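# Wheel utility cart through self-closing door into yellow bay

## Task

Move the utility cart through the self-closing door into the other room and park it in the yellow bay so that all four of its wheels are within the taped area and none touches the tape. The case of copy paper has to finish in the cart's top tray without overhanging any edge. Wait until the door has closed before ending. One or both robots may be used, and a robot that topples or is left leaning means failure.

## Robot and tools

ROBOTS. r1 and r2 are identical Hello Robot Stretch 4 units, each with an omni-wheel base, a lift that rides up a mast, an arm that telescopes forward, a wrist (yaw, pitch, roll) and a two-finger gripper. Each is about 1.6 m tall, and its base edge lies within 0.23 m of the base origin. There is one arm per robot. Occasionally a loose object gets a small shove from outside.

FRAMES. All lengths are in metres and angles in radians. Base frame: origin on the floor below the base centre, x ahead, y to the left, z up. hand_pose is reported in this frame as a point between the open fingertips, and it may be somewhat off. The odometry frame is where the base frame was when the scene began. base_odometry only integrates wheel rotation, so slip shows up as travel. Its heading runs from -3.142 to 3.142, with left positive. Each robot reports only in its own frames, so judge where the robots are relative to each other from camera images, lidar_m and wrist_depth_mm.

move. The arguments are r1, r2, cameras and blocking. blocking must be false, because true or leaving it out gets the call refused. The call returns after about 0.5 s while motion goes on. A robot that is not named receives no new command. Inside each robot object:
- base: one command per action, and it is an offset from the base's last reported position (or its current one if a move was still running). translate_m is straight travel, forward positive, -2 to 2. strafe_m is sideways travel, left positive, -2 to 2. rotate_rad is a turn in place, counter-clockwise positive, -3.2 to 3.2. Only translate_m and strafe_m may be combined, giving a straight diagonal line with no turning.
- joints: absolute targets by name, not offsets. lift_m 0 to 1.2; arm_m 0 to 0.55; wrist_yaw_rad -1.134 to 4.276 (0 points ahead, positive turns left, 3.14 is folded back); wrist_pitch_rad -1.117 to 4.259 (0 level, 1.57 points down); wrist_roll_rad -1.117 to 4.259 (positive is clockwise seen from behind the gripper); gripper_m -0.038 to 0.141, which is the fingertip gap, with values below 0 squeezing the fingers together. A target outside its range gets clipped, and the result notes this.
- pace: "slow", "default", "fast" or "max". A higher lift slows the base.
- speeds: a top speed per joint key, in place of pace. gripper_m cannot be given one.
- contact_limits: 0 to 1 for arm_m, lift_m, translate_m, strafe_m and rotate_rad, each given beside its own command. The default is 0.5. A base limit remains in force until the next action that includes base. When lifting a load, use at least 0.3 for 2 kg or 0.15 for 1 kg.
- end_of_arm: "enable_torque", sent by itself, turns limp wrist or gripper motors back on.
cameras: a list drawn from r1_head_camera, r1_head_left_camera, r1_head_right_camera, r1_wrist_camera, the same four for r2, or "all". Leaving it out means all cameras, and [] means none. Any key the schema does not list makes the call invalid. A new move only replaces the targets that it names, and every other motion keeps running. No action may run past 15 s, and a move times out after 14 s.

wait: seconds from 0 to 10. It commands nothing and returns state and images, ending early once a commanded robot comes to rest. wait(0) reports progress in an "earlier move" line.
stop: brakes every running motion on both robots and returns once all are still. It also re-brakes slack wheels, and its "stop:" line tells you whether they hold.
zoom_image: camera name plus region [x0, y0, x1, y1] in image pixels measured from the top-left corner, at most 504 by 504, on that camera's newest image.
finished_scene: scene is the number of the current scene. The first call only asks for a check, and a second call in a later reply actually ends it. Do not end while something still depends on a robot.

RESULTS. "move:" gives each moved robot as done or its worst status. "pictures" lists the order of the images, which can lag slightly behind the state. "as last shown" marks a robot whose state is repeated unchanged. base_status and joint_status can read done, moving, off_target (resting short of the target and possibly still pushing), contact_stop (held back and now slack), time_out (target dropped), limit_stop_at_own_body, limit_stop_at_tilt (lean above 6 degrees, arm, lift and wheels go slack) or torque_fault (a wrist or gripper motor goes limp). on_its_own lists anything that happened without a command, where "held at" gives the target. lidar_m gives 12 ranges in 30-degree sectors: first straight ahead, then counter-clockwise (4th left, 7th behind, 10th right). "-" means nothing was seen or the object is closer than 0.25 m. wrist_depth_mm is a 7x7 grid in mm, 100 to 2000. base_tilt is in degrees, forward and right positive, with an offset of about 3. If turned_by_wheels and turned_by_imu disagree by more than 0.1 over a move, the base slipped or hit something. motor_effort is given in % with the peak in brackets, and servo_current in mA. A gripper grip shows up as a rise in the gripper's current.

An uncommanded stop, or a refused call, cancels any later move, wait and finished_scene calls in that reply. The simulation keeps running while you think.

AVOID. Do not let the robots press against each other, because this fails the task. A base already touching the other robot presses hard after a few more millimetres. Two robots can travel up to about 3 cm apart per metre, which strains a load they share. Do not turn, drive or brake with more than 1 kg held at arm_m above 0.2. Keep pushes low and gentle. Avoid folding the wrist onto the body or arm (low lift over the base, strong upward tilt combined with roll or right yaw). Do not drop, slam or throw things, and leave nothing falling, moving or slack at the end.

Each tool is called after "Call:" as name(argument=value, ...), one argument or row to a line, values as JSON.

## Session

Call:
move(
  blocking=false,
  cameras=["r1_head_camera", "r1_head_left_camera", "r1_head_right_camera", "r2_head_camera", "r2_head_left_camera", "r2_head_right_camera"],
)

Scene clock: 0.00 s.
r1.base_odometry: x=+0.000 y=+0.000 heading=+0.000
r1.turned_by_wheels: +0.000
r1.turned_by_imu: +0.000
r1.base_tilt: forward=-1.6 right=+1.3
r1.lidar_m: 0.96 1.73 2.02 2.40 3.92 1.59 0.85 0.76 0.78 0.89 0.77 0.77
r1.base_status: not commanded
r1.joint_positions: lift_m=+0.124 arm_m=+0.000 wrist_yaw_rad=+3.194 wrist_pitch_rad=+0.002 wrist_roll_rad=+0.000 gripper_m=+0.056
r1.joint_status: not commanded
r1.measured_speeds: translate_m=+0.000 strafe_m=+0.000 rotate_rad=+0.000 lift_m=+0.000 arm_m=+0.000 wrist_yaw_rad=+0.000 wrist_pitch_rad=+0.000 wrist_roll_rad=+0.000
r1.motor_effort: lift_m=+19 arm_m=-3 wheel_0=-1 wheel_1=+1 wheel_2=+0
r1.servo_current: wrist_yaw_rad=46 wrist_pitch_rad=39 wrist_roll_rad=33 gripper_m=39
r1.hand_pose: x=-0.1217 y=+0.0722 z=+0.3019 quat_wxyz=(-0.026, -0.001, +0.000, +1.000) (m; r1's base frame)
r1.wrist_depth_mm: - 135 - - - - - / - 135 135 - - - - / - 133 174 - - - - / 110 136 206 - - - - / 137 - - - - - - / - - 189 1098 196 1182 1138 / - 759 759 809 788 - 809
r2.base_odometry: x=+0.000 y=+0.000 heading=+0.000
r2.turned_by_wheels: +0.000
r2.turned_by_imu: +0.000
r2.base_tilt: forward=-0.7 right=+0.1
r2.lidar_m: 1.27 1.30 1.54 2.30 2.33 2.74 1.39 1.38 2.74 2.36 2.39 1.46
r2.base_status: not commanded
r2.joint_positions: lift_m=+0.200 arm_m=+0.000 wrist_yaw_rad=+3.211 wrist_pitch_rad=+0.001 wrist_roll_rad=+0.000 gripper_m=+0.056
r2.joint_status: not commanded
r2.measured_speeds: translate_m=+0.000 strafe_m=+0.000 rotate_rad=+0.000 lift_m=+0.000 arm_m=+0.000 wrist_yaw_rad=+0.000 wrist_pitch_rad=+0.000 wrist_roll_rad=+0.000
r2.motor_effort: lift_m=+18 arm_m=-4 wheel_0=-1 wheel_1=+1 wheel_2=+1
r2.servo_current: wrist_yaw_rad=46 wrist_pitch_rad=33 wrist_roll_rad=39 gripper_m=52
r2.hand_pose: x=-0.1228 y=+0.0671 z=+0.3779 quat_wxyz=(-0.035, -0.001, +0.000, +0.999) (m; r2's base frame)
r2.wrist_depth_mm: - - 137 - - - - / - - 137 - - - - / - 119 146 - - - - / - 141 175 - - - - / 215 - - - - - - / 204 1336 195 1281 191 1366 1205 / 200 244 946 112 - 904 904
pictures: r1_head_camera, r1_head_left_camera, r1_head_right_camera, r2_head_camera, r2_head_left_camera, r2_head_right_camera
Images, in order (width x height): r1_head_camera 420x560, r1_head_left_camera 420x672, r1_head_right_camera 420x672, r2_head_camera 420x560, r2_head_left_camera 420x672, r2_head_right_camera 420x672.

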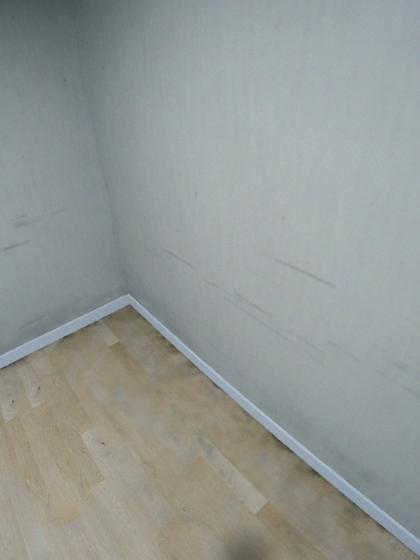

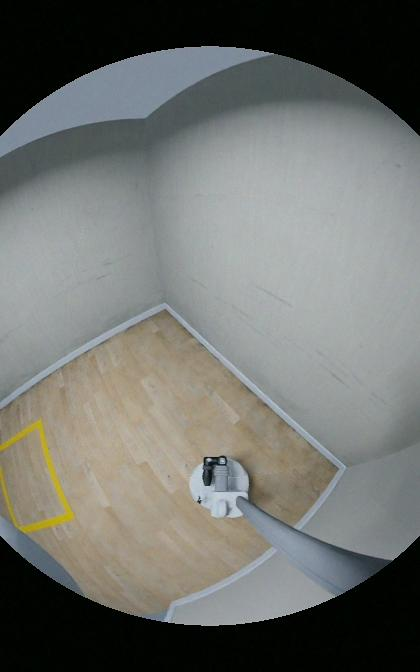

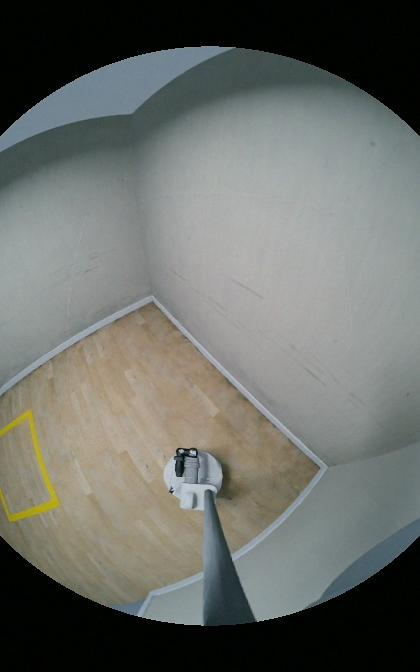

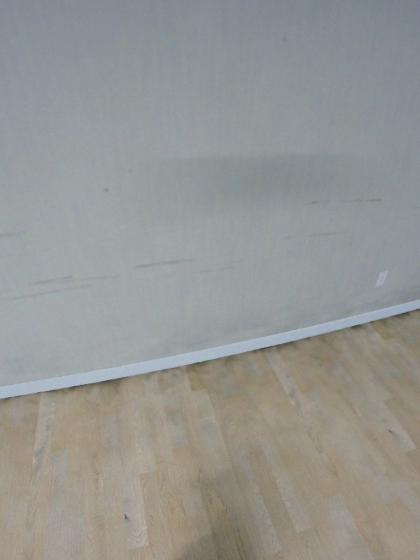

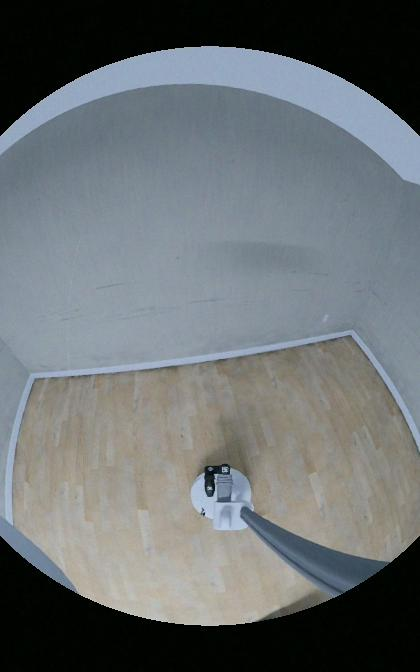

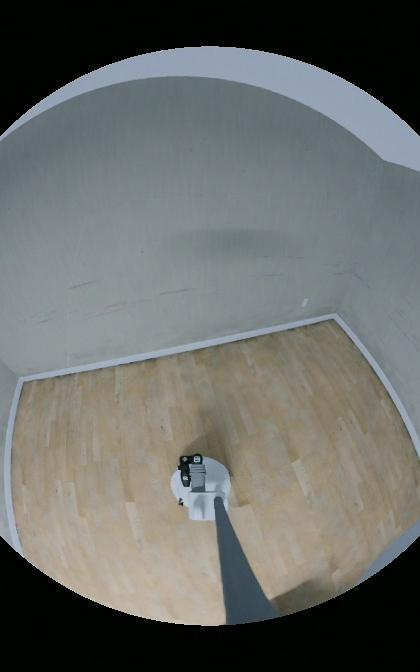

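Call:
move(
  r1={"base": {"rotate_rad": 2.1}},
  r2={"base": {"rotate_rad": 2.9}},
  blocking=false,
  cameras=[],
)

Call:
wait(
  seconds=4,
  cameras=["r1_head_left_camera", "r2_head_camera", "r2_head_left_camera"],
)

Scene clock: 11.03 s.
move: r1 moving; r2 moving
r1.base_odometry: x=+0.000 y=+0.000 heading=+0.253
r1.turned_by_wheels: +0.253
r1.turned_by_imu: +0.253
r1.base_tilt: forward=-1.6 right=+1.3
r1.lidar_m: 1.15 2.01 2.10 2.97 2.65 1.07 0.80 0.74 0.80 0.80 0.71 0.82
r1.base_status: rotate_rad moving
r1.joint_positions: lift_m=+0.124 arm_m=+0.000 wrist_yaw_rad=+3.194 wrist_pitch_rad=+0.002 wrist_roll_rad=+0.000 gripper_m=+0.056
r1.joint_status: not commanded
r1.measured_speeds: translate_m=+0.000 strafe_m=+0.000 rotate_rad=+0.974 lift_m=+0.000 arm_m=+0.000 wrist_yaw_rad=+0.000 wrist_pitch_rad=+0.000 wrist_roll_rad=+0.000
r1.motor_effort: lift_m=+20(20) arm_m=-3(4) wheel_0=-9(9) wheel_1=-7(8) wheel_2=-6(7)
r1.servo_current: wrist_yaw_rad=52(52) wrist_pitch_rad=39(52) wrist_roll_rad=59(65) gripper_m=39(46)
r1.hand_pose: x=-0.1217 y=+0.0722 z=+0.3019 quat_wxyz=(-0.026, -0.001, +0.000, +1.000) (m; r1's base frame)
r1.wrist_depth_mm: - 135 - - - - - / - 135 135 - - - 1808 / - 132 175 - - - - / 110 136 207 - - - - / 137 - - - - - 1576 / - - 190 - 195 1160 1138 / - 159 759 809 788 - 809
r2.base_odometry: x=+0.000 y=+0.000 heading=+0.252
r2.turned_by_wheels: +0.252
r2.turned_by_imu: +0.245
r2.base_tilt: forward=-0.7 right=+0.0
r2.lidar_m: 1.27 1.35 1.91 2.30 2.42 3.34 1.42 3.33 2.47 2.38 1.81 1.34
r2.base_status: rotate_rad moving
r2.joint_positions: lift_m=+0.200 arm_m=+0.000 wrist_yaw_rad=+3.211 wrist_pitch_rad=+0.001 wrist_roll_rad=+0.000 gripper_m=+0.056
r2.joint_status: not commanded
r2.measured_speeds: translate_m=+0.002 strafe_m=+0.000 rotate_rad=+0.977 lift_m=+0.000 arm_m=+0.000 wrist_yaw_rad=+0.000 wrist_pitch_rad=+0.000 wrist_roll_rad=+0.000
r2.motor_effort: lift_m=+18(18) arm_m=-4(4) wheel_0=-6(10) wheel_1=-8(10) wheel_2=-10(12)
r2.servo_current: wrist_yaw_rad=46(52) wrist_pitch_rad=46(46) wrist_roll_rad=59(59) gripper_m=46(52)
r2.hand_pose: x=-0.1228 y=+0.0671 z=+0.3779 quat_wxyz=(-0.035, -0.001, +0.000, +0.999) (m; r2's base frame)
r2.wrist_depth_mm: - - 137 - - - - / - - 137 - - - - / - 119 146 289 - - - / - 141 176 - - - - / 215 - - - - - - / 203 1308 196 1366 191 1397 1229 / 200 243 960 112 - 917 891
pictures: none
No camera images: "cameras" was empty.

Scene clock: 12.87 s.
earlier move: r1 done; r2 moving
r1.base_odometry: x=+0.000 y=+0.000 heading=+2.099
r1.turned_by_wheels: +1.847
r1.turned_by_imu: +1.857
r1.base_tilt: forward=-1.6 right=+1.2
r1.lidar_m: 3.92 1.62 0.87 0.73 0.74 0.90 0.77 0.77 0.94 1.72 2.02 2.41
r1.base_status: done
r1.joint_positions: lift_m=+0.124 arm_m=+0.000 wrist_yaw_rad=+3.194 wrist_pitch_rad=+0.002 wrist_roll_rad=+0.000 gripper_m=+0.056
r1.joint_status: not commanded
r1.measured_speeds: translate_m=+0.000 strafe_m=+0.000 rotate_rad=+0.000 lift_m=+0.000 arm_m=+0.000 wrist_yaw_rad=+0.000 wrist_pitch_rad=+0.000 wrist_roll_rad=+0.000
r1.motor_effort: lift_m=+20(20) arm_m=-4(4) wheel_0=-3(10) wheel_1=-3(9) wheel_2=-1(8)
r1.servo_current: wrist_yaw_rad=33(65) wrist_pitch_rad=39(52) wrist_roll_rad=26(65) gripper_m=39(46)
r1.hand_pose: x=-0.1216 y=+0.0722 z=+0.3019 quat_wxyz=(-0.026, -0.001, +0.000, +1.000) (m; r1's base frame)
r1.wrist_depth_mm: - 135 - - - - - / - 135 135 - - - - / - 132 174 - - - - / 110 136 206 - - - - / - - - - - - - / - - 190 - 194 1025 - / - 759 759 798 788 - 759
r2.base_odometry: x=+0.000 y=+0.000 heading=+2.887
r2.turned_by_wheels: +2.635
r2.turned_by_imu: +2.565
r2.base_tilt: forward=-0.7 right=+0.1
r2.lidar_m: 3.40 1.38 3.32 2.44 2.37 1.80 1.32 1.26 1.34 1.92 2.31 2.43
r2.base_status: rotate_rad moving
r2.joint_positions: lift_m=+0.200 arm_m=+0.000 wrist_yaw_rad=+3.211 wrist_pitch_rad=+0.001 wrist_roll_rad=+0.000 gripper_m=+0.056
r2.joint_status: not commanded
r2.measured_speeds: translate_m=+0.000 strafe_m=+0.000 rotate_rad=+0.259 lift_m=+0.000 arm_m=+0.000 wrist_yaw_rad=+0.000 wrist_pitch_rad=+0.000 wrist_roll_rad=+0.000
r2.motor_effort: lift_m=+18(18) arm_m=-4(4) wheel_0=-2(10) wheel_1=-1(10) wheel_2=-4(12)
r2.servo_current: wrist_yaw_rad=52(65) wrist_pitch_rad=39(46) wrist_roll_rad=39(59) gripper_m=46(59)
r2.hand_pose: x=-0.1228 y=+0.0671 z=+0.3779 quat_wxyz=(-0.035, -0.001, +0.000, +0.999) (m; r2's base frame)
r2.wrist_depth_mm: - 114 138 - - - - / - 108 138 - - - - / - 120 147 236 - - - / - 141 165 - - - - / 216 - - - - - - / 203 1229 192 1308 192 1366 1229 / 202 245 960 112 - 904 891
wait: 1.83 of 4 s (r1 has come to rest)
pictures: r1_head_left_camera, r2_head_camera, r2_head_left_camera
Images, in order (width x height): r1_head_left_camera 420x672, r2_head_camera 420x560, r2_head_left_camera 420x672.

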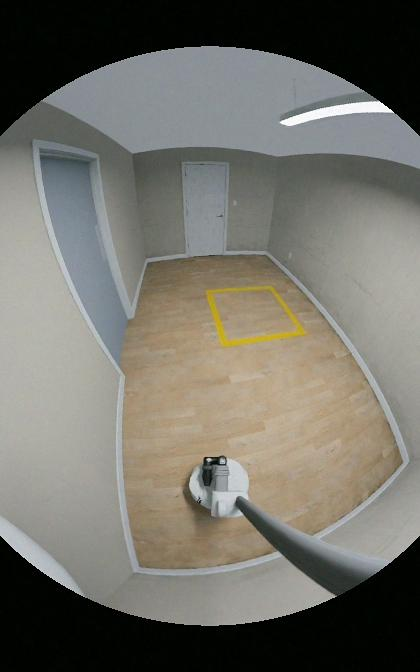

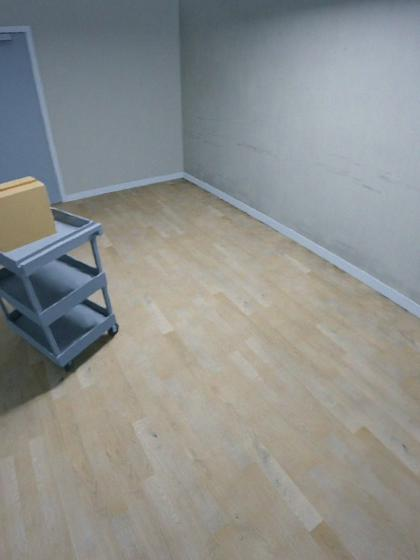

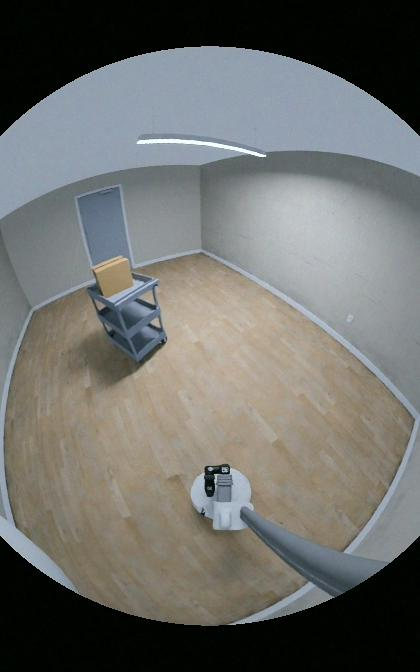

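Call:
zoom_image(
  camera="r2_head_left_camera",
  region=[60, 170, 220, 380],
)

Scaled by 2.400 from the camera's 420x672 image, which has a finer 600x960 frame.

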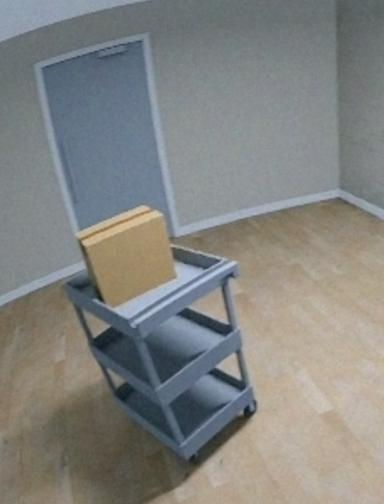

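Call:
move(
  r1={"base": {"translate_m": 1.37, "strafe_m": 0.5}, "pace": "fast"},
  r2={"base": {"translate_m": 1.40, "strafe_m": 1.98}, "pace": "fast"},
  blocking=false,
  cameras=[],
)

Call:
wait(
  seconds=6,
  cameras=[],
)

Call:
move(
  r1={"base": {"rotate_rad": 1.69}},
  blocking=false,
  cameras=[],
)

Call:
wait(
  seconds=4,
  cameras=["r1_head_right_camera"],
)

Scene clock: 154.33 s.
earlier move: r2 done
move: r1 moving; r2 moving
r1.base_odometry: x=-0.041 y=+0.034 heading=+2.100
r1.turned_by_wheels: +0.000
r1.turned_by_imu: +0.000
r1.base_tilt: forward=-1.6 right=+1.3
r1.lidar_m: 3.84 1.58 0.86 0.74 0.72 0.89 0.82 0.85 0.98 1.86 2.03 2.43
r1.base_status: translate_m moving; strafe_m moving
r1.joint_positions: lift_m=+0.124 arm_m=+0.000 wrist_yaw_rad=+3.194 wrist_pitch_rad=+0.002 wrist_roll_rad=+0.000 gripper_m=+0.056
r1.joint_status: not commanded
r1.measured_speeds: translate_m=+0.196 strafe_m=+0.071 rotate_rad=-0.001 lift_m=+0.000 arm_m=+0.000 wrist_yaw_rad=+0.000 wrist_pitch_rad=+0.000 wrist_roll_rad=+0.000
r1.motor_effort: lift_m=+20(20) arm_m=-4(4) wheel_0=+8(8) wheel_1=+9(11) wheel_2=-10(11)
r1.servo_current: wrist_yaw_rad=59(59) wrist_pitch_rad=39(46) wrist_roll_rad=46(52) gripper_m=39(46)
r1.hand_pose: x=-0.1216 y=+0.0722 z=+0.3019 quat_wxyz=(-0.026, -0.001, +0.000, +1.000) (m; r1's base frame)
r1.wrist_depth_mm: - 133 133 - - - - / - 117 133 - - - - / - 122 136 - - - - / - 134 187 - - - - / 137 - - - - - - / - - 190 - 194 1042 - / - 759 759 809 788 778 759
r2.base_odometry: x=-0.038 y=-0.033 heading=+2.899
r2.turned_by_wheels: +0.012
r2.turned_by_imu: +0.012
r2.base_tilt: forward=-0.7 right=+0.1
r2.lidar_m: 3.45 1.32 3.27 2.40 2.35 1.88 1.37 1.32 1.41 1.96 2.34 2.46
r2.base_status: translate_m moving; strafe_m moving
r2.joint_positions: lift_m=+0.200 arm_m=+0.000 wrist_yaw_rad=+3.211 wrist_pitch_rad=+0.001 wrist_roll_rad=+0.000 gripper_m=+0.056
r2.joint_status: not commanded
r2.measured_speeds: translate_m=+0.114 strafe_m=+0.160 rotate_rad=+0.002 lift_m=+0.000 arm_m=+0.000 wrist_yaw_rad=+0.000 wrist_pitch_rad=+0.000 wrist_roll_rad=+0.000
r2.motor_effort: lift_m=+18(18) arm_m=-4(4) wheel_0=-10(10) wheel_1=+13(13) wheel_2=-11(12)
r2.servo_current: wrist_yaw_rad=46(52) wrist_pitch_rad=39(46) wrist_roll_rad=39(52) gripper_m=52(52)
r2.hand_pose: x=-0.1228 y=+0.0671 z=+0.3779 quat_wxyz=(-0.035, -0.001, +0.000, +0.999) (m; r2's base frame)
r2.wrist_depth_mm: - - 137 - - - - / - - 137 - - - - / - 114 143 227 - - - / - 141 159 - - - - / 213 - - - - 1921 - / 201 1229 193 1308 191 1397 1205 / 198 242 960 112 - 917 891
pictures: none
No camera images: "cameras" was empty.

Scene clock: 158.70 s.
earlier move: r1 done; r2 moving
r1.base_odometry: x=-1.123 y=+0.931 heading=+2.100
r1.turned_by_wheels: +0.000
r1.turned_by_imu: +0.004
r1.base_tilt: forward=-1.6 right=+1.3
r1.lidar_m: 2.49 1.07 0.74 0.63 0.61 0.67 1.29 2.25 2.52 2.19 2.20 2.65
r1.base_status: done
r1.joint_positions: lift_m=+0.124 arm_m=+0.000 wrist_yaw_rad=+3.194 wrist_pitch_rad=+0.002 wrist_roll_rad=+0.000 gripper_m=+0.056
r1.joint_status: not commanded
r1.measured_speeds: translate_m=+0.000 strafe_m=+0.000 rotate_rad=+0.000 lift_m=+0.000 arm_m=+0.000 wrist_yaw_rad=+0.000 wrist_pitch_rad=+0.000 wrist_roll_rad=+0.000
r1.motor_effort: lift_m=+20(20) arm_m=-4(4) wheel_0=+3(8) wheel_1=+0(13) wheel_2=+1(13)
r1.servo_current: wrist_yaw_rad=52(72) wrist_pitch_rad=46(52) wrist_roll_rad=39(65) gripper_m=46(46)
r1.hand_pose: x=-0.1216 y=+0.0722 z=+0.3019 quat_wxyz=(-0.026, -0.001, +0.000, +1.000) (m; r1's base frame)
r1.wrist_depth_mm: - 135 - - - - - / - 135 146 - - - - / - 132 174 - - - - / 110 136 223 - - - - / 137 - - - - - - / 1255 1229 197 1182 195 - - / - 820 759 798 798 - -
r2.base_odometry: x=-1.324 y=-1.143 heading=+2.899
r2.turned_by_wheels: +0.000
r2.turned_by_imu: +0.004
r2.base_tilt: forward=-0.7 right=+0.1
r2.lidar_m: 3.01 2.88 2.20 1.66 1.57 1.69 2.39 2.84 3.00 3.19 0.54 0.53
r2.base_status: translate_m moving; strafe_m moving
r2.joint_positions: lift_m=+0.200 arm_m=+0.000 wrist_yaw_rad=+3.211 wrist_pitch_rad=+0.001 wrist_roll_rad=+0.000 gripper_m=+0.056
r2.joint_status: not commanded
r2.measured_speeds: translate_m=+0.232 strafe_m=+0.328 rotate_rad=+0.001 lift_m=+0.000 arm_m=+0.000 wrist_yaw_rad=+0.000 wrist_pitch_rad=+0.000 wrist_roll_rad=+0.000
r2.motor_effort: lift_m=+18(18) arm_m=-4(5) wheel_0=-3(12) wheel_1=+8(16) wheel_2=-8(12)
r2.servo_current: wrist_yaw_rad=52(65) wrist_pitch_rad=46(46) wrist_roll_rad=52(59) gripper_m=52(52)
r2.hand_pose: x=-0.1228 y=+0.0671 z=+0.3779 quat_wxyz=(-0.035, -0.001, +0.000, +0.999) (m; r2's base frame)
r2.wrist_depth_mm: - - 137 - - 1983 1576 / - - 137 - - - 1576 / - 118 146 - - - - / - 140 181 - - - - / 215 - - - - 1921 - / 202 1336 196 1336 191 1397 1229 / 200 245 960 112 - 904 891
wait: 4.37 of 6 s (r1 has come to rest)
pictures: none
No camera images: "cameras" was empty.

Scene clock: 159.20 s.
earlier move: r2 moving
move: r1 moving
r1.base_odometry: x=-1.123 y=+0.930 heading=+2.352
r1.turned_by_wheels: +0.252
r1.turned_by_imu: +0.253
r1.base_tilt: forward=-1.6 right=+1.3
r1.lidar_m: 2.03 0.83 0.66 0.62 0.63 0.85 2.20 2.35 2.29 2.19 2.30 2.55
r1.base_status: rotate_rad moving
r1.joint_positions: lift_m=+0.124 arm_m=+0.000 wrist_yaw_rad=+3.194 wrist_pitch_rad=+0.002 wrist_roll_rad=+0.000 gripper_m=+0.056
r1.joint_status: not commanded
r1.measured_speeds: translate_m=+0.000 strafe_m=+0.001 rotate_rad=+0.974 lift_m=+0.000 arm_m=+0.000 wrist_yaw_rad=+0.000 wrist_pitch_rad=+0.000 wrist_roll_rad=+0.000
r1.motor_effort: lift_m=+20(20) arm_m=-4(4) wheel_0=-7(10) wheel_1=-6(9) wheel_2=-6(8)
r1.servo_current: wrist_yaw_rad=46(52) wrist_pitch_rad=46(46) wrist_roll_rad=26(72) gripper_m=39(46)
r1.hand_pose: x=-0.1216 y=+0.0722 z=+0.3019 quat_wxyz=(-0.026, -0.001, +0.000, +1.000) (m; r1's base frame)
r1.wrist_depth_mm: - 135 - - - - - / - 135 146 - - - - / - 133 174 - - - - / 110 136 223 - - - - / 137 - - - - - - / 1229 1229 196 1205 195 1060 - / - 820 759 798 798 - -
r2.base_odometry: x=-1.475 y=-1.274 heading=+2.899
r2.turned_by_wheels: +0.000
r2.turned_by_imu: +0.000
r2.base_tilt: forward=-0.7 right=+0.1
r2.lidar_m: 2.82 2.72 2.05 1.58 1.48 1.60 2.31 3.02 3.19 0.73 0.54 0.54
r2.base_status: translate_m moving; strafe_m moving
r2.joint_positions: lift_m=+0.200 arm_m=+0.000 wrist_yaw_rad=+3.211 wrist_pitch_rad=+0.001 wrist_roll_rad=+0.000 gripper_m=+0.056
r2.joint_status: not commanded
r2.measured_speeds: translate_m=+0.229 strafe_m=+0.326 rotate_rad=+0.001 lift_m=+0.000 arm_m=+0.000 wrist_yaw_rad=+0.000 wrist_pitch_rad=+0.000 wrist_roll_rad=+0.000
r2.motor_effort: lift_m=+18(18) arm_m=-4(4) wheel_0=-1(8) wheel_1=+9(10) wheel_2=-9(9)
r2.servo_current: wrist_yaw_rad=52(52) wrist_pitch_rad=46(46) wrist_roll_rad=46(59) gripper_m=46(52)
r2.hand_pose: x=-0.1228 y=+0.0671 z=+0.3779 quat_wxyz=(-0.035, -0.001, +0.000, +0.999) (m; r2's base frame)
r2.wrist_depth_mm: - - 137 - - 1808 1464 / - - 137 - - 1983 1464 / - 118 146 - - - - / - 140 180 - - - - / 214 - - - - 1983 - / 202 1336 195 1336 191 1366 1229 / 200 244 960 112 - 917 891
pictures: none
No camera images: "cameras" was empty.

Scene clock: 160.83 s.
earlier move: r1 done; r2 moving
r1.base_odometry: x=-1.123 y=+0.931 heading=-2.494
r1.turned_by_wheels: +1.437
r1.turned_by_imu: +1.445
r1.base_tilt: forward=-1.6 right=+1.3
r1.lidar_m: 0.61 0.64 0.75 1.63 2.24 2.37 2.22 2.23 2.67 2.50 0.94 0.69
r1.base_status: done
r1.joint_positions: lift_m=+0.124 arm_m=+0.000 wrist_yaw_rad=+3.194 wrist_pitch_rad=+0.002 wrist_roll_rad=+0.000 gripper_m=+0.056
r1.joint_status: not commanded
r1.measured_speeds: translate_m=+0.000 strafe_m=+0.000 rotate_rad=+0.000 lift_m=+0.000 arm_m=+0.000 wrist_yaw_rad=+0.000 wrist_pitch_rad=+0.000 wrist_roll_rad=+0.000
r1.motor_effort: lift_m=+19(20) arm_m=-4(4) wheel_0=-3(10) wheel_1=-2(9) wheel_2=-1(8)
r1.servo_current: wrist_yaw_rad=52(78) wrist_pitch_rad=46(46) wrist_roll_rad=46(72) gripper_m=46(46)
r1.hand_pose: x=-0.1216 y=+0.0722 z=+0.3019 quat_wxyz=(-0.026, -0.001, +0.000, +1.000) (m; r1's base frame)
r1.wrist_depth_mm: - 135 - - - - - / - 135 146 - - - - / - 132 174 - - - - / 110 136 223 - - - - / 137 - - - - - - / 1229 1229 196 1205 196 1160 1118 / - 820 759 798 788 - 798
r2.base_odometry: x=-1.835 y=-1.585 heading=+2.899
r2.turned_by_wheels: +0.000
r2.turned_by_imu: +0.001
r2.base_tilt: forward=-0.6 right=+0.1
r2.lidar_m: 2.38 2.30 1.80 1.34 1.29 1.34 1.89 3.44 3.64 0.73 0.73 3.22
r2.base_status: translate_m moving; strafe_m moving
r2.joint_positions: lift_m=+0.200 arm_m=+0.000 wrist_yaw_rad=+3.211 wrist_pitch_rad=+0.001 wrist_roll_rad=+0.000 gripper_m=+0.056
r2.joint_status: not commanded
r2.measured_speeds: translate_m=+0.015 strafe_m=+0.023 rotate_rad=+0.000 lift_m=+0.000 arm_m=+0.000 wrist_yaw_rad=+0.000 wrist_pitch_rad=+0.000 wrist_roll_rad=+0.000
r2.motor_effort: lift_m=+18(18) arm_m=-4(5) wheel_0=-5(8) wheel_1=+0(10) wheel_2=-3(9)
r2.servo_current: wrist_yaw_rad=52(59) wrist_pitch_rad=39(46) wrist_roll_rad=46(59) gripper_m=52(52)
r2.hand_pose: x=-0.1228 y=+0.0671 z=+0.3779 quat_wxyz=(-0.035, -0.001, +0.000, +0.999) (m; r2's base frame)
r2.wrist_depth_mm: - 114 137 - - - - / - 108 138 - - - - / - 120 147 - - - - / - 141 177 - - - - / 216 - - - - - - / 204 1308 196 1308 191 1308 1138 / 202 245 946 112 - 917 891
wait: 1.63 of 4 s (r1 has come to rest)
pictures: r1_head_right_camera
Images, in order (width x height): r1_head_right_camera 420x672.

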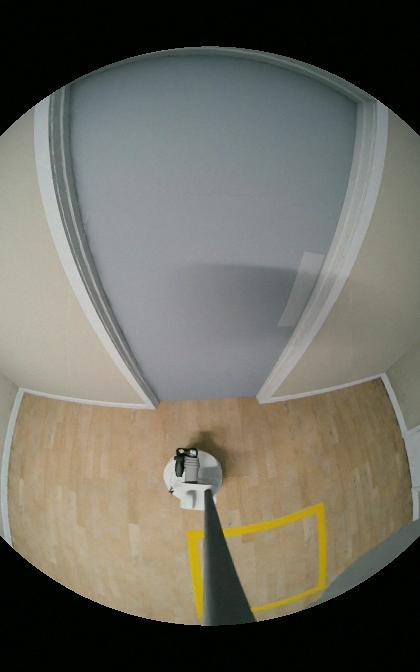

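Call:
move(
  r1={"base": {"translate_m": 0.64, "strafe_m": -0.09}},
  r2={"base": {"translate_m": 0.983, "strafe_m": -0.423}, "pace": "fast"},
  blocking=false,
  cameras=[],
)

Scene clock: 197.93 s.
earlier move: r2 done
move: r1 moving; r2 moving
r1.base_odometry: x=-1.151 y=+0.915 heading=-2.494
r1.turned_by_wheels: +0.000
r1.turned_by_imu: +0.000
r1.base_tilt: forward=-1.6 right=+1.3
r1.lidar_m: 0.60 0.61 0.69 1.55 2.24 2.42 2.23 2.30 2.71 2.49 0.89 0.66
r1.base_status: translate_m moving; strafe_m moving
r1.joint_positions: lift_m=+0.124 arm_m=+0.000 wrist_yaw_rad=+3.194 wrist_pitch_rad=+0.002 wrist_roll_rad=+0.000 gripper_m=+0.056
r1.joint_status: not commanded
r1.measured_speeds: translate_m=+0.123 strafe_m=-0.017 rotate_rad=+0.004 lift_m=+0.000 arm_m=+0.000 wrist_yaw_rad=+0.000 wrist_pitch_rad=+0.000 wrist_roll_rad=+0.000
r1.motor_effort: lift_m=+19(20) arm_m=-4(4) wheel_0=+9(9) wheel_1=+5(6) wheel_2=-8(8)
r1.servo_current: wrist_yaw_rad=46(65) wrist_pitch_rad=46(46) wrist_roll_rad=33(59) gripper_m=46(46)
r1.hand_pose: x=-0.1216 y=+0.0722 z=+0.3019 quat_wxyz=(-0.026, -0.001, +0.000, +1.000) (m; r1's base frame)
r1.wrist_depth_mm: - 135 - - - - - / - 135 145 - - - - / - 132 174 - - - - / 110 135 222 - - - - / 137 - - - - - - / 1205 1229 196 1182 195 1160 1138 / - 809 750 167 788 - 809
r2.base_odometry: x=-1.879 y=-1.552 heading=+2.899
r2.turned_by_wheels: +0.000
r2.turned_by_imu: +0.001
r2.base_tilt: forward=-0.7 right=+0.1
r2.lidar_m: 2.32 2.27 1.84 1.37 1.32 1.43 2.00 3.47 3.64 0.68 0.74 3.11
r2.base_status: translate_m moving; strafe_m moving
r2.joint_positions: lift_m=+0.200 arm_m=+0.000 wrist_yaw_rad=+3.211 wrist_pitch_rad=+0.001 wrist_roll_rad=+0.000 gripper_m=+0.056
r2.joint_status: not commanded
r2.measured_speeds: translate_m=+0.197 strafe_m=-0.084 rotate_rad=-0.001 lift_m=+0.000 arm_m=+0.000 wrist_yaw_rad=+0.000 wrist_pitch_rad=+0.000 wrist_roll_rad=+0.000
r2.motor_effort: lift_m=+18(18) arm_m=-4(4) wheel_0=+12(15) wheel_1=+5(5) wheel_2=-14(16)
r2.servo_current: wrist_yaw_rad=46(52) wrist_pitch_rad=39(46) wrist_roll_rad=46(52) gripper_m=46(52)
r2.hand_pose: x=-0.1228 y=+0.0671 z=+0.3779 quat_wxyz=(-0.035, -0.001, +0.000, +0.999) (m; r2's base frame)
r2.wrist_depth_mm: - 114 138 - - - - / - 108 138 - - - - / - 120 147 - - - - / - 141 177 - - - - / 216 - - - - - - / 203 1308 195 1308 191 1255 1160 / 200 246 960 112 - 917 878
pictures: none
No camera images: "cameras" was empty.

Call:
move(
  r1={"base": {"translate_m": 0.38, "strafe_m": 0.05}},
  r2={"base": {"rotate_rad": -2.40}, "joints": {"lift_m": 1.1}},
  blocking=false,
  cameras=["r1_head_right_camera"],
)

Scene clock: 205.50 s.
earlier move: r1 done; r2 done
move: r1 contact_stop; r2 moving
r1.base_odometry: x=-1.690 y=+0.617 heading=-2.491
r1.turned_by_wheels: +0.003
r1.turned_by_imu: +0.003
r1.base_tilt: forward=-1.7 right=+1.3
r1.lidar_m: 0.25 - 0.25 0.35 2.41 3.00 2.77 2.81 2.52 0.42 0.42 0.26
r1.base_status: translate_m contact_stop; strafe_m contact_stop
r1.joint_positions: lift_m=+0.124 arm_m=+0.000 wrist_yaw_rad=+3.201 wrist_pitch_rad=+0.002 wrist_roll_rad=+0.000 gripper_m=+0.056
r1.joint_status: not commanded
r1.measured_speeds: translate_m=-0.024 strafe_m=-0.015 rotate_rad=+0.012 lift_m=+0.000 arm_m=+0.000 wrist_yaw_rad=+0.035 wrist_pitch_rad=+0.000 wrist_roll_rad=+0.000
r1.on_its_own: the wheels are slack since a contact_stop
r1.motor_effort: lift_m=+19(19) arm_m=+6(19) wheel_0=-1(12) wheel_1=+2(27) wheel_2=-1(30)
r1.servo_current: wrist_yaw_rad=52(124) wrist_pitch_rad=39(46) wrist_roll_rad=65(65) gripper_m=46(46)
r1.hand_pose: x=-0.1224 y=+0.0701 z=+0.3019 quat_wxyz=(-0.030, -0.001, +0.000, +1.000) (m; r1's base frame)
r1.wrist_depth_mm: - 132 132 - - - - / - - 132 - - - - / - 120 132 - - - - / - 133 180 - - - - / 138 - - - - - - / - 1366 197 1205 195 1182 1138 / - 809 768 167 798 831 820
r2.base_odometry: x=-2.688 y=-0.938 heading=+2.646
r2.turned_by_wheels: -0.252
r2.turned_by_imu: -0.243
r2.base_tilt: forward=-0.7 right=+0.0
r2.lidar_m: 1.86 1.46 1.37 1.98 2.10 2.12 2.56 0.74 0.66 2.94 2.58 2.56
r2.base_status: rotate_rad moving
r2.joint_positions: lift_m=+0.238 arm_m=+0.000 wrist_yaw_rad=+3.211 wrist_pitch_rad=+0.001 wrist_roll_rad=+0.000 gripper_m=+0.056
r2.joint_status: lift_m moving
r2.measured_speeds: translate_m=-0.002 strafe_m=-0.001 rotate_rad=-0.973 lift_m=+0.146 arm_m=+0.000 wrist_yaw_rad=+0.000 wrist_pitch_rad=+0.000 wrist_roll_rad=+0.000
r2.motor_effort: lift_m=+25(25) arm_m=-4(5) wheel_0=+9(11) wheel_1=+9(9) wheel_2=+10(10)
r2.servo_current: wrist_yaw_rad=33(59) wrist_pitch_rad=39(46) wrist_roll_rad=52(59) gripper_m=46(52)
r2.hand_pose: x=-0.1228 y=+0.0671 z=+0.4157 quat_wxyz=(-0.035, -0.001, +0.000, +0.999) (m; r2's base frame)
r2.wrist_depth_mm: - 114 137 - - - - / - 108 137 - - - - / - 120 147 - - - - / - 141 178 - - - - / 216 - - - - - 1808 / 204 1464 195 1366 190 1499 1336 / 202 245 1025 112 - 1008 960
pictures: r1_head_right_camera
Images, in order (width x height): r1_head_right_camera 420x672.

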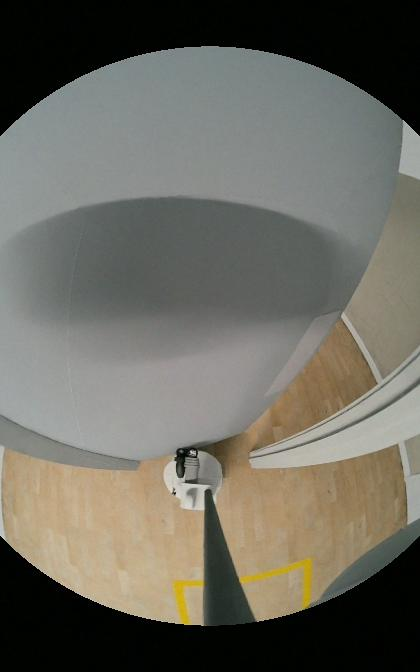

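Call:
move(
  r1={"base": {"translate_m": 0.44, "strafe_m": -0.04}, "contact_limits": {"translate_m": 0.9}},
  blocking=false,
  cameras=[],
)

Call:
wait(
  seconds=4,
  cameras=["r1_head_right_camera"],
)

Scene clock: 215.73 s.
earlier move: r1 contact_stop; r2 done
move: r1 moving
r1.base_odometry: x=-1.635 y=+0.687 heading=-2.686
r1.turned_by_wheels: -0.195
r1.turned_by_imu: -0.186
r1.base_tilt: forward=-1.7 right=+1.3
r1.lidar_m: 0.25 - 0.25 0.35 2.37 2.72 2.69 2.70 2.76 2.33 0.43 0.25
r1.base_status: translate_m contact_stop (by the wheels' count: -0.113 of +0.380); strafe_m contact_stop (by the wheels' count: -0.024 of +0.050); translate_m moving; strafe_m moving
r1.joint_positions: lift_m=+0.124 arm_m=-0.001 wrist_yaw_rad=+3.208 wrist_pitch_rad=+0.002 wrist_roll_rad=+0.000 gripper_m=+0.056
r1.joint_status: not commanded
r1.measured_speeds: translate_m=+0.122 strafe_m=-0.009 rotate_rad=-0.009 lift_m=+0.000 arm_m=-0.003 wrist_yaw_rad=+0.044 wrist_pitch_rad=+0.000 wrist_roll_rad=+0.000
r1.motor_effort: lift_m=+19(19) arm_m=+11(11) wheel_0=+17(18) wheel_1=+20(25) wheel_2=-26(31)
r1.servo_current: wrist_yaw_rad=78(78) wrist_pitch_rad=46(52) wrist_roll_rad=52(59) gripper_m=39(46)
r1.contact_limits: translate_m 0.9
r1.hand_pose: x=-0.1233 y=+0.0682 z=+0.3019 quat_wxyz=(-0.033, -0.001, +0.000, +0.999) (m; r1's base frame)
r1.wrist_depth_mm: - - 131 - - - - / - - 131 - - - - / - 115 131 - - - - / - 128 174 - - - - / 138 - - - - - - / - 1229 197 1205 195 1182 1138 / - 820 759 167 798 - 820
r2.base_odometry: x=-2.688 y=-0.938 heading=+0.499
r2.turned_by_wheels: -2.147
r2.turned_by_imu: -2.089
r2.base_tilt: forward=-0.6 right=+0.1
r2.lidar_m: 0.66 2.97 2.58 2.59 1.89 1.62 1.55 1.96 2.12 2.13 2.49 0.75
r2.base_status: done
r2.joint_positions: lift_m=+1.100 arm_m=+0.000 wrist_yaw_rad=+3.211 wrist_pitch_rad=+0.001 wrist_roll_rad=+0.000 gripper_m=+0.056
r2.joint_status: all done
r2.measured_speeds: translate_m=+0.000 strafe_m=+0.000 rotate_rad=+0.000 lift_m=+0.000 arm_m=+0.000 wrist_yaw_rad=+0.000 wrist_pitch_rad=+0.000 wrist_roll_rad=+0.000
r2.motor_effort: lift_m=+21(21) arm_m=-4(5) wheel_0=+2(2) wheel_1=+2(2) wheel_2=+2(3)
r2.servo_current: wrist_yaw_rad=52(52) wrist_pitch_rad=39(46) wrist_roll_rad=52(52) gripper_m=52(59)
r2.hand_pose: x=-0.1228 y=+0.0671 z=+1.2776 quat_wxyz=(-0.035, -0.001, +0.000, +0.999) (m; r2's base frame)
r2.wrist_depth_mm: - - 137 - - - - / - 108 137 - - - - / - 120 147 234 - - - / - 141 177 - - - - / 216 - - - - - - / 204 - 195 - 186 - - / 202 245 - 112 - - -
pictures: none
No camera images: "cameras" was empty.

Scene clock: 218.20 s.
earlier move: r1 done
r1.base_odometry: x=-2.019 y=+0.540 heading=-2.686
r1.turned_by_wheels: +0.000
r1.turned_by_imu: +0.101
r1.base_tilt: forward=-1.6 right=+1.2
r1.lidar_m: 0.25 0.25 - 0.25 0.37 3.00 3.08 3.08 0.35 0.34 2.26 2.75
r1.base_status: done
r1.joint_positions: lift_m=+0.124 arm_m=+0.000 wrist_yaw_rad=+3.196 wrist_pitch_rad=+0.002 wrist_roll_rad=+0.000 gripper_m=+0.056
r1.joint_status: not commanded
r1.measured_speeds: translate_m=+0.000 strafe_m=+0.000 rotate_rad=+0.000 lift_m=+0.000 arm_m=+0.000 wrist_yaw_rad=+0.000 wrist_pitch_rad=+0.000 wrist_roll_rad=+0.000
r1.motor_effort: lift_m=+19(19) arm_m=+4(17) wheel_0=+5(22) wheel_1=+12(29) wheel_2=-5(33)
r1.servo_current: wrist_yaw_rad=39(117) wrist_pitch_rad=46(52) wrist_roll_rad=52(72) gripper_m=46(52)
r1.contact_limits: translate_m 0.9
r1.hand_pose: x=-0.1219 y=+0.0716 z=+0.3019 quat_wxyz=(-0.027, -0.001, +0.000, +1.000) (m; r1's base frame)
r1.wrist_depth_mm: - 135 - - - - - / - 135 142 - - - - / - 135 177 - - - - / 111 136 219 - - - - / 137 - - - - - - / 1205 1205 195 1205 195 1182 1138 / - 809 750 798 788 - 820
r2.base_odometry: x=-2.688 y=-0.938 heading=+0.499
r2.turned_by_wheels: +0.000
r2.turned_by_imu: +0.000
r2.base_tilt: forward=-0.7 right=+0.1
r2.lidar_m: 0.68 2.93 2.57 2.58 1.91 1.07 1.09 1.96 2.11 2.14 2.49 0.77
r2.base_status: done
r2.joint_positions: lift_m=+1.100 arm_m=+0.000 wrist_yaw_rad=+3.211 wrist_pitch_rad=+0.001 wrist_roll_rad=+0.000 gripper_m=+0.056
r2.joint_status: all done
r2.measured_speeds: translate_m=+0.000 strafe_m=+0.000 rotate_rad=+0.000 lift_m=+0.000 arm_m=+0.000 wrist_yaw_rad=+0.000 wrist_pitch_rad=+0.000 wrist_roll_rad=+0.000
r2.motor_effort: lift_m=+21(21) arm_m=-4(5) wheel_0=+2(3) wheel_1=+2(2) wheel_2=+2(3)
r2.servo_current: wrist_yaw_rad=52(59) wrist_pitch_rad=39(46) wrist_roll_rad=46(65) gripper_m=52(59)
r2.hand_pose: x=-0.1228 y=+0.0671 z=+1.2776 quat_wxyz=(-0.035, -0.001, +0.000, +0.999) (m; r2's base frame)
r2.wrist_depth_mm: - - 137 - 1808 - - / - 108 137 - 1808 - - / - 120 147 235 1756 - - / - 141 178 - 1808 - - / 216 - - - 1160 - - / 204 - 195 - 191 - - / 202 244 - 112 - - -
wait: 2.47 of 4 s (r1 has come to rest)
pictures: r1_head_right_camera
Images, in order (width x height): r1_head_right_camera 420x672.

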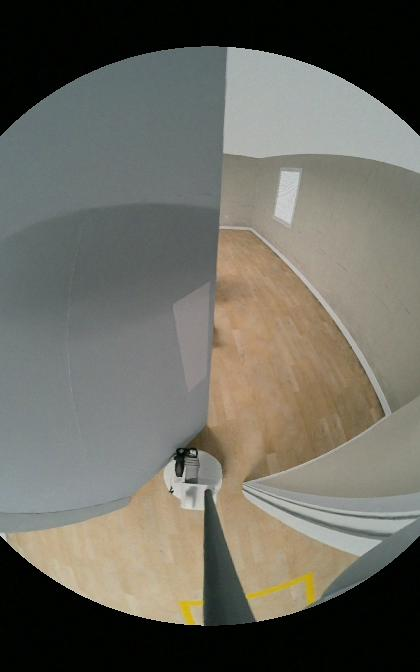

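Call:
move(
  blocking=false,
  cameras=[],
  r1={"base": {"translate_m": 0.28, "strafe_m": 0.45}, "contact_limits": {"translate_m": 0.9}},
  r2={"joints": {"wrist_yaw_rad": 0.0, "arm_m": 0.2}, "pace": "fast"},
)

Call:
wait(
  seconds=3,
  cameras=[],
)

Scene clock: 249.97 s.
move: r1 moving; r2 moving
r1.base_odometry: x=-2.022 y=+0.509 heading=-2.687
r1.turned_by_wheels: -0.001
r1.turned_by_imu: -0.001
r1.base_tilt: forward=-1.6 right=+1.3
r1.lidar_m: 0.27 0.25 - 0.25 0.33 3.05 3.09 3.12 0.39 0.38 2.29 2.76
r1.base_status: translate_m moving; strafe_m moving
r1.joint_positions: lift_m=+0.124 arm_m=+0.000 wrist_yaw_rad=+3.196 wrist_pitch_rad=+0.002 wrist_roll_rad=+0.000 gripper_m=+0.056
r1.joint_status: not commanded
r1.measured_speeds: translate_m=+0.065 strafe_m=+0.105 rotate_rad=+0.000 lift_m=+0.000 arm_m=+0.000 wrist_yaw_rad=+0.000 wrist_pitch_rad=+0.000 wrist_roll_rad=+0.000
r1.motor_effort: lift_m=+19(19) arm_m=+4(4) wheel_0=-23(23) wheel_1=+25(26) wheel_2=-16(16)
r1.servo_current: wrist_yaw_rad=46(59) wrist_pitch_rad=39(46) wrist_roll_rad=46(59) gripper_m=46(46)
r1.contact_limits: translate_m 0.9
r1.hand_pose: x=-0.1219 y=+0.0716 z=+0.3019 quat_wxyz=(-0.027, -0.001, +0.000, +1.000) (m; r1's base frame)
r1.wrist_depth_mm: - 134 141 - - - - / - 132 134 - - - - / - 131 151 - - - - / 107 135 211 - - - - / 137 1983 - - - - - / 1229 1205 193 1182 196 1182 1118 / - 798 759 798 798 - 820
r2.base_odometry: x=-2.688 y=-0.938 heading=+0.499
r2.turned_by_wheels: +0.000
r2.turned_by_imu: +0.000
r2.base_tilt: forward=-0.7 right=+0.1
r2.lidar_m: 0.67 2.98 2.56 2.56 1.92 1.01 1.64 1.97 2.12 2.12 2.51 0.75
r2.base_status: not commanded
r2.joint_positions: lift_m=+1.100 arm_m=+0.076 wrist_yaw_rad=+2.604 wrist_pitch_rad=+0.001 wrist_roll_rad=+0.000 gripper_m=+0.056
r2.joint_status: arm_m moving; wrist_yaw_rad moving
r2.measured_speeds: translate_m=+0.000 strafe_m=+0.000 rotate_rad=+0.000 lift_m=+0.000 arm_m=+0.293 wrist_yaw_rad=-1.727 wrist_pitch_rad=+0.000 wrist_roll_rad=+0.000
r2.motor_effort: lift_m=+21(21) arm_m=+8(12) wheel_0=+2(3) wheel_1=+2(2) wheel_2=+3(3)
r2.servo_current: wrist_yaw_rad=111(156) wrist_pitch_rad=39(46) wrist_roll_rad=46(59) gripper_m=46(52)
r2.hand_pose: x=+0.0441 y=+0.2228 z=+1.2776 quat_wxyz=(+0.266, +0.000, +0.000, +0.964) (m; r2's base frame)
r2.wrist_depth_mm: - - - - - - - / - - - - - - - / 236 - - - - - - / 267 - 1255 - - - - / - 1921 1229 - - - - / - 1863 192 - 187 - - / - 138 - 112 - - -
pictures: none
No camera images: "cameras" was empty.

Scene clock: 252.20 s.
earlier move: r1 moving; r2 done
r1.base_odometry: x=-2.071 y=+0.019 heading=-2.686
r1.turned_by_wheels: +0.001
r1.turned_by_imu: +0.012
r1.base_tilt: forward=-1.6 right=+1.3
r1.lidar_m: 1.05 0.45 0.25 0.25 - 0.25 0.36 3.41 0.86 1.17 2.63 1.08
r1.base_status: translate_m moving; strafe_m moving
r1.joint_positions: lift_m=+0.124 arm_m=+0.000 wrist_yaw_rad=+3.196 wrist_pitch_rad=+0.002 wrist_roll_rad=+0.000 gripper_m=+0.056
r1.joint_status: not commanded
r1.measured_speeds: translate_m=+0.032 strafe_m=+0.052 rotate_rad=-0.001 lift_m=+0.000 arm_m=+0.000 wrist_yaw_rad=+0.000 wrist_pitch_rad=+0.000 wrist_roll_rad=+0.000
r1.motor_effort: lift_m=+19(19) arm_m=+4(4) wheel_0=-10(26) wheel_1=+10(36) wheel_2=+1(16)
r1.servo_current: wrist_yaw_rad=39(65) wrist_pitch_rad=39(52) wrist_roll_rad=52(65) gripper_m=46(46)
r1.contact_limits: translate_m 0.9
r1.hand_pose: x=-0.1219 y=+0.0716 z=+0.3019 quat_wxyz=(-0.027, -0.001, +0.000, +1.000) (m; r1's base frame)
r1.wrist_depth_mm: - 135 - 508 298 211 173 / - 135 142 508 301 211 174 / - 134 178 466 303 213 175 / 111 136 220 517 304 214 176 / 137 1983 - 521 306 224 176 / 1182 1205 197 477 199 215 176 / - 809 759 167 307 205 176
r2.base_odometry: x=-2.688 y=-0.938 heading=+0.499
r2.turned_by_wheels: +0.000
r2.turned_by_imu: +0.000
r2.base_tilt: forward=-0.7 right=+0.1
r2.lidar_m: 0.65 2.96 2.57 2.57 1.07 1.05 1.66 1.98 2.12 2.12 2.50 0.76
r2.base_status: not commanded
r2.joint_positions: lift_m=+1.100 arm_m=+0.200 wrist_yaw_rad=+0.003 wrist_pitch_rad=+0.001 wrist_roll_rad=+0.000 gripper_m=+0.056
r2.joint_status: all done
r2.measured_speeds: translate_m=+0.000 strafe_m=+0.000 rotate_rad=+0.000 lift_m=+0.000 arm_m=+0.000 wrist_yaw_rad=+0.000 wrist_pitch_rad=+0.000 wrist_roll_rad=+0.000
r2.motor_effort: lift_m=+21(21) arm_m=+7(13) wheel_0=+2(3) wheel_1=+2(2) wheel_2=+2(3)
r2.servo_current: wrist_yaw_rad=52(156) wrist_pitch_rad=39(46) wrist_roll_rad=46(59) gripper_m=52(52)
r2.hand_pose: x=+0.6593 y=-0.0866 z=+1.2776 quat_wxyz=(+1.000, +0.000, +0.001, +0.001) (m; r2's base frame)
r2.wrist_depth_mm: - - - - - - - / - - - - - - - / - - - - - - - / - - - - - - - / - - - - - - - / - - 195 - 191 - - / - - 597 112 - - -
wait: 2.23 of 3 s (r2 has come to rest)
pictures: none
No camera images: "cameras" was empty.

Call:
move(
  blocking=false,
  cameras=[],
  r2={"joints": {"wrist_pitch_rad": 1.57, "wrist_roll_rad": 1.43, "gripper_m": 0.08}, "pace": "fast"},
)

Call:
wait(
  seconds=2,
  cameras=["r2_wrist_camera", "r2_head_camera", "r1_head_left_camera"],
)

Scene clock: 261.07 s.
earlier move: r1 done
move: r2 moving
r1.base_odometry: x=-2.072 y=+0.013 heading=-2.686
r1.turned_by_wheels: +0.000
r1.turned_by_imu: +0.000
r1.base_tilt: forward=-1.6 right=+1.3
r1.lidar_m: 1.07 0.49 0.25 0.25 - 0.25 0.33 3.46 0.84 1.15 2.63 1.08
r1.base_status: done
r1.joint_positions: lift_m=+0.124 arm_m=+0.000 wrist_yaw_rad=+3.196 wrist_pitch_rad=+0.002 wrist_roll_rad=+0.000 gripper_m=+0.056
r1.joint_status: not commanded
r1.measured_speeds: translate_m=+0.000 strafe_m=+0.000 rotate_rad=+0.000 lift_m=+0.000 arm_m=+0.000 wrist_yaw_rad=+0.000 wrist_pitch_rad=+0.000 wrist_roll_rad=+0.000
r1.motor_effort: lift_m=+19(19) arm_m=+4(4) wheel_0=-6(6) wheel_1=+7(8) wheel_2=+0(0)
r1.servo_current: wrist_yaw_rad=46(59) wrist_pitch_rad=46(52) wrist_roll_rad=65(65) gripper_m=46(46)
r1.contact_limits: translate_m 0.9
r1.hand_pose: x=-0.1219 y=+0.0716 z=+0.3019 quat_wxyz=(-0.027, -0.001, +0.000, +1.000) (m; r1's base frame)
r1.wrist_depth_mm: - 135 - 492 296 211 173 / - 135 142 496 297 211 174 / - 134 177 455 298 213 175 / 111 136 219 504 301 213 176 / 137 1983 - 504 303 224 176 / 1205 1229 196 466 202 215 176 / - 798 759 167 287 206 176
r2.base_odometry: x=-2.688 y=-0.938 heading=+0.499
r2.turned_by_wheels: +0.000
r2.turned_by_imu: +0.000
r2.base_tilt: forward=-0.7 right=+0.1
r2.lidar_m: 0.67 2.95 2.57 2.59 1.07 1.05 1.67 1.96 2.12 2.12 2.49 0.77
r2.base_status: not commanded
r2.joint_positions: lift_m=+1.100 arm_m=+0.200 wrist_yaw_rad=+0.003 wrist_pitch_rad=+0.634 wrist_roll_rad=+0.641 gripper_m=+0.073
r2.joint_status: wrist_pitch_rad moving; wrist_roll_rad moving; gripper_m moving
r2.measured_speeds: translate_m=+0.000 strafe_m=+0.000 rotate_rad=+0.000 lift_m=+0.000 arm_m=+0.000 wrist_yaw_rad=+0.000 wrist_pitch_rad=+1.819 wrist_roll_rad=+1.820
r2.motor_effort: lift_m=+21(21) arm_m=+7(8) wheel_0=+2(3) wheel_1=+1(2) wheel_2=+2(3)
r2.servo_current: wrist_yaw_rad=46(59) wrist_pitch_rad=72(98) wrist_roll_rad=91(117) gripper_m=72(104)
r2.hand_pose: x=+0.6033 y=-0.0867 z=+1.1070 quat_wxyz=(+0.902, +0.299, +0.296, -0.097) (m; r2's base frame)
r2.wrist_depth_mm: - - - - - - - / - - - 564 - - 1808 / - - 559 488 - 1808 1576 / - - 500 539 580 1537 1397 / - - 530 597 615 615 1281 / - - 192 627 185 707 1160 / - 1921 1661 112 - - 1060
pictures: none
No camera images: "cameras" was empty.

Scene clock: 261.97 s.
earlier move: r2 done
r1.base_odometry: x=-2.072 y=+0.013 heading=-2.686
r1.turned_by_wheels: +0.000
r1.turned_by_imu: +0.000
r1.base_tilt: forward=-1.5 right=+1.3
r1.lidar_m: 1.05 0.48 0.25 0.25 - 0.25 0.31 3.44 0.88 1.15 2.66 1.08
r1.base_status: done
r1.joint_positions: lift_m=+0.124 arm_m=+0.000 wrist_yaw_rad=+3.196 wrist_pitch_rad=+0.002 wrist_roll_rad=+0.000 gripper_m=+0.056
r1.joint_status: not commanded
r1.measured_speeds: translate_m=+0.000 strafe_m=+0.000 rotate_rad=+0.000 lift_m=+0.000 arm_m=+0.000 wrist_yaw_rad=+0.000 wrist_pitch_rad=+0.000 wrist_roll_rad=+0.000
r1.motor_effort: lift_m=+19(19) arm_m=+4(5) wheel_0=-6(6) wheel_1=+8(8) wheel_2=+0(0)
r1.servo_current: wrist_yaw_rad=39(59) wrist_pitch_rad=39(52) wrist_roll_rad=39(65) gripper_m=39(46)
r1.contact_limits: translate_m 0.9
r1.hand_pose: x=-0.1219 y=+0.0716 z=+0.3019 quat_wxyz=(-0.027, -0.001, +0.000, +1.000) (m; r1's base frame)
r1.wrist_depth_mm: - 135 - 492 296 211 173 / - 135 142 496 298 211 174 / - 135 178 455 300 212 175 / 111 135 220 504 301 213 175 / 137 - - 508 303 223 176 / 1205 1229 196 466 202 214 176 / - 809 759 167 287 206 176
r2.base_odometry: x=-2.688 y=-0.938 heading=+0.499
r2.turned_by_wheels: +0.000
r2.turned_by_imu: +0.000
r2.base_tilt: forward=-0.7 right=+0.0
r2.lidar_m: 0.67 2.94 2.56 2.58 1.05 1.04 1.68 1.95 2.10 2.12 2.48 0.74
r2.base_status: not commanded
r2.joint_positions: lift_m=+1.100 arm_m=+0.200 wrist_yaw_rad=+0.003 wrist_pitch_rad=+1.567 wrist_roll_rad=+1.428 gripper_m=+0.080
r2.joint_status: all done
r2.measured_speeds: translate_m=+0.000 strafe_m=+0.000 rotate_rad=+0.000 lift_m=+0.000 arm_m=+0.000 wrist_yaw_rad=+0.000 wrist_pitch_rad=+0.000 wrist_roll_rad=+0.000
r2.motor_effort: lift_m=+21(21) arm_m=+7(8) wheel_0=+2(3) wheel_1=+1(2) wheel_2=+2(3)
r2.servo_current: wrist_yaw_rad=59(59) wrist_pitch_rad=39(117) wrist_roll_rad=39(117) gripper_m=46(104)
r2.hand_pose: x=+0.3721 y=-0.0874 z=+0.9895 quat_wxyz=(+0.536, +0.463, +0.534, -0.461) (m; r2's base frame)
r2.wrist_depth_mm: 1255 1205 1255 1229 1229 1229 1229 / 554 1255 1255 1229 1205 1205 1255 / - - 1205 1255 1229 1229 1205 / - - 1255 1255 1229 1229 1229 / - - 1255 1281 1008 1025 1205 / - 1281 198 1255 198 1229 1229 / 1255 1255 1255 113 1255 1229 1255
wait: 0.90 of 2 s (r2 has come to rest)
pictures: r1_head_left_camera, r2_head_camera, r2_wrist_camera
Images, in order (width x height): r1_head_left_camera 420x672, r2_head_camera 420x560, r2_wrist_camera 616x392.

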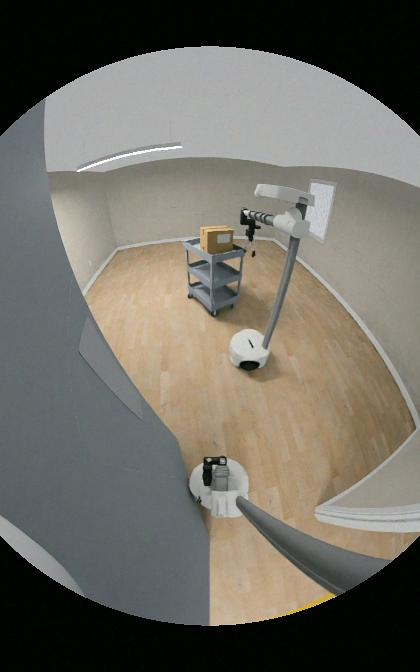

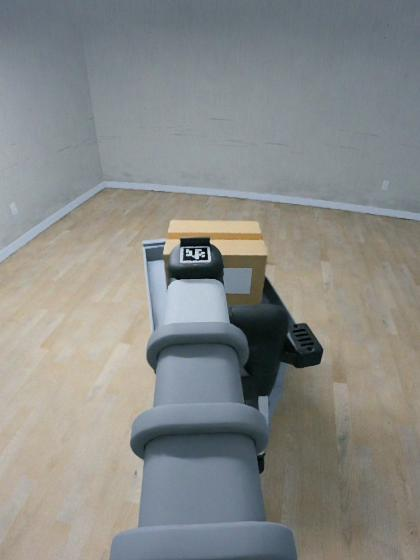

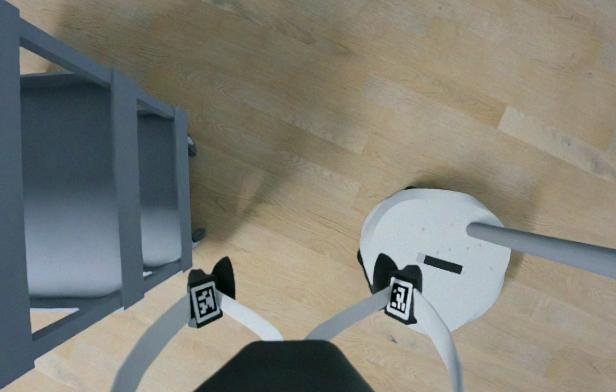

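Call:
zoom_image(
  camera="r1_head_left_camera",
  region=[170, 200, 270, 320],
)

Call:
zoom_image(
  camera="r2_head_camera",
  region=[120, 200, 320, 480],
)

Scaled by 4.200 from the camera's 420x672 image, which has a finer 600x960 frame.

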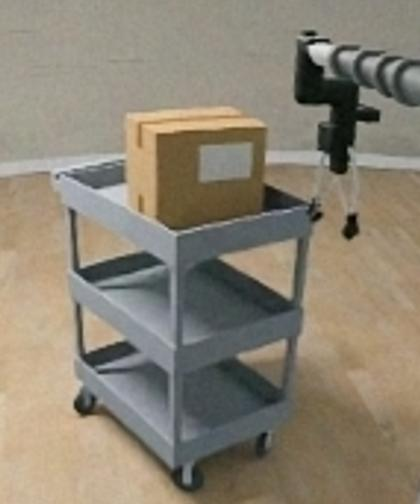

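Scaled by 1.800 from the camera's 420x560 image, which has a finer 1200x1600 frame.

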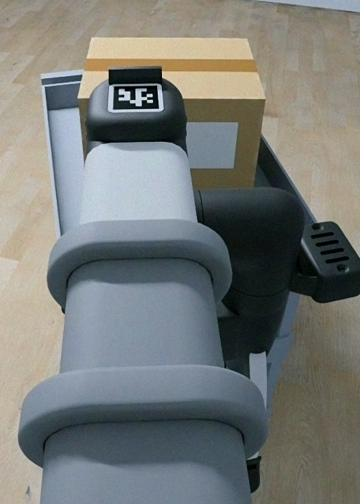

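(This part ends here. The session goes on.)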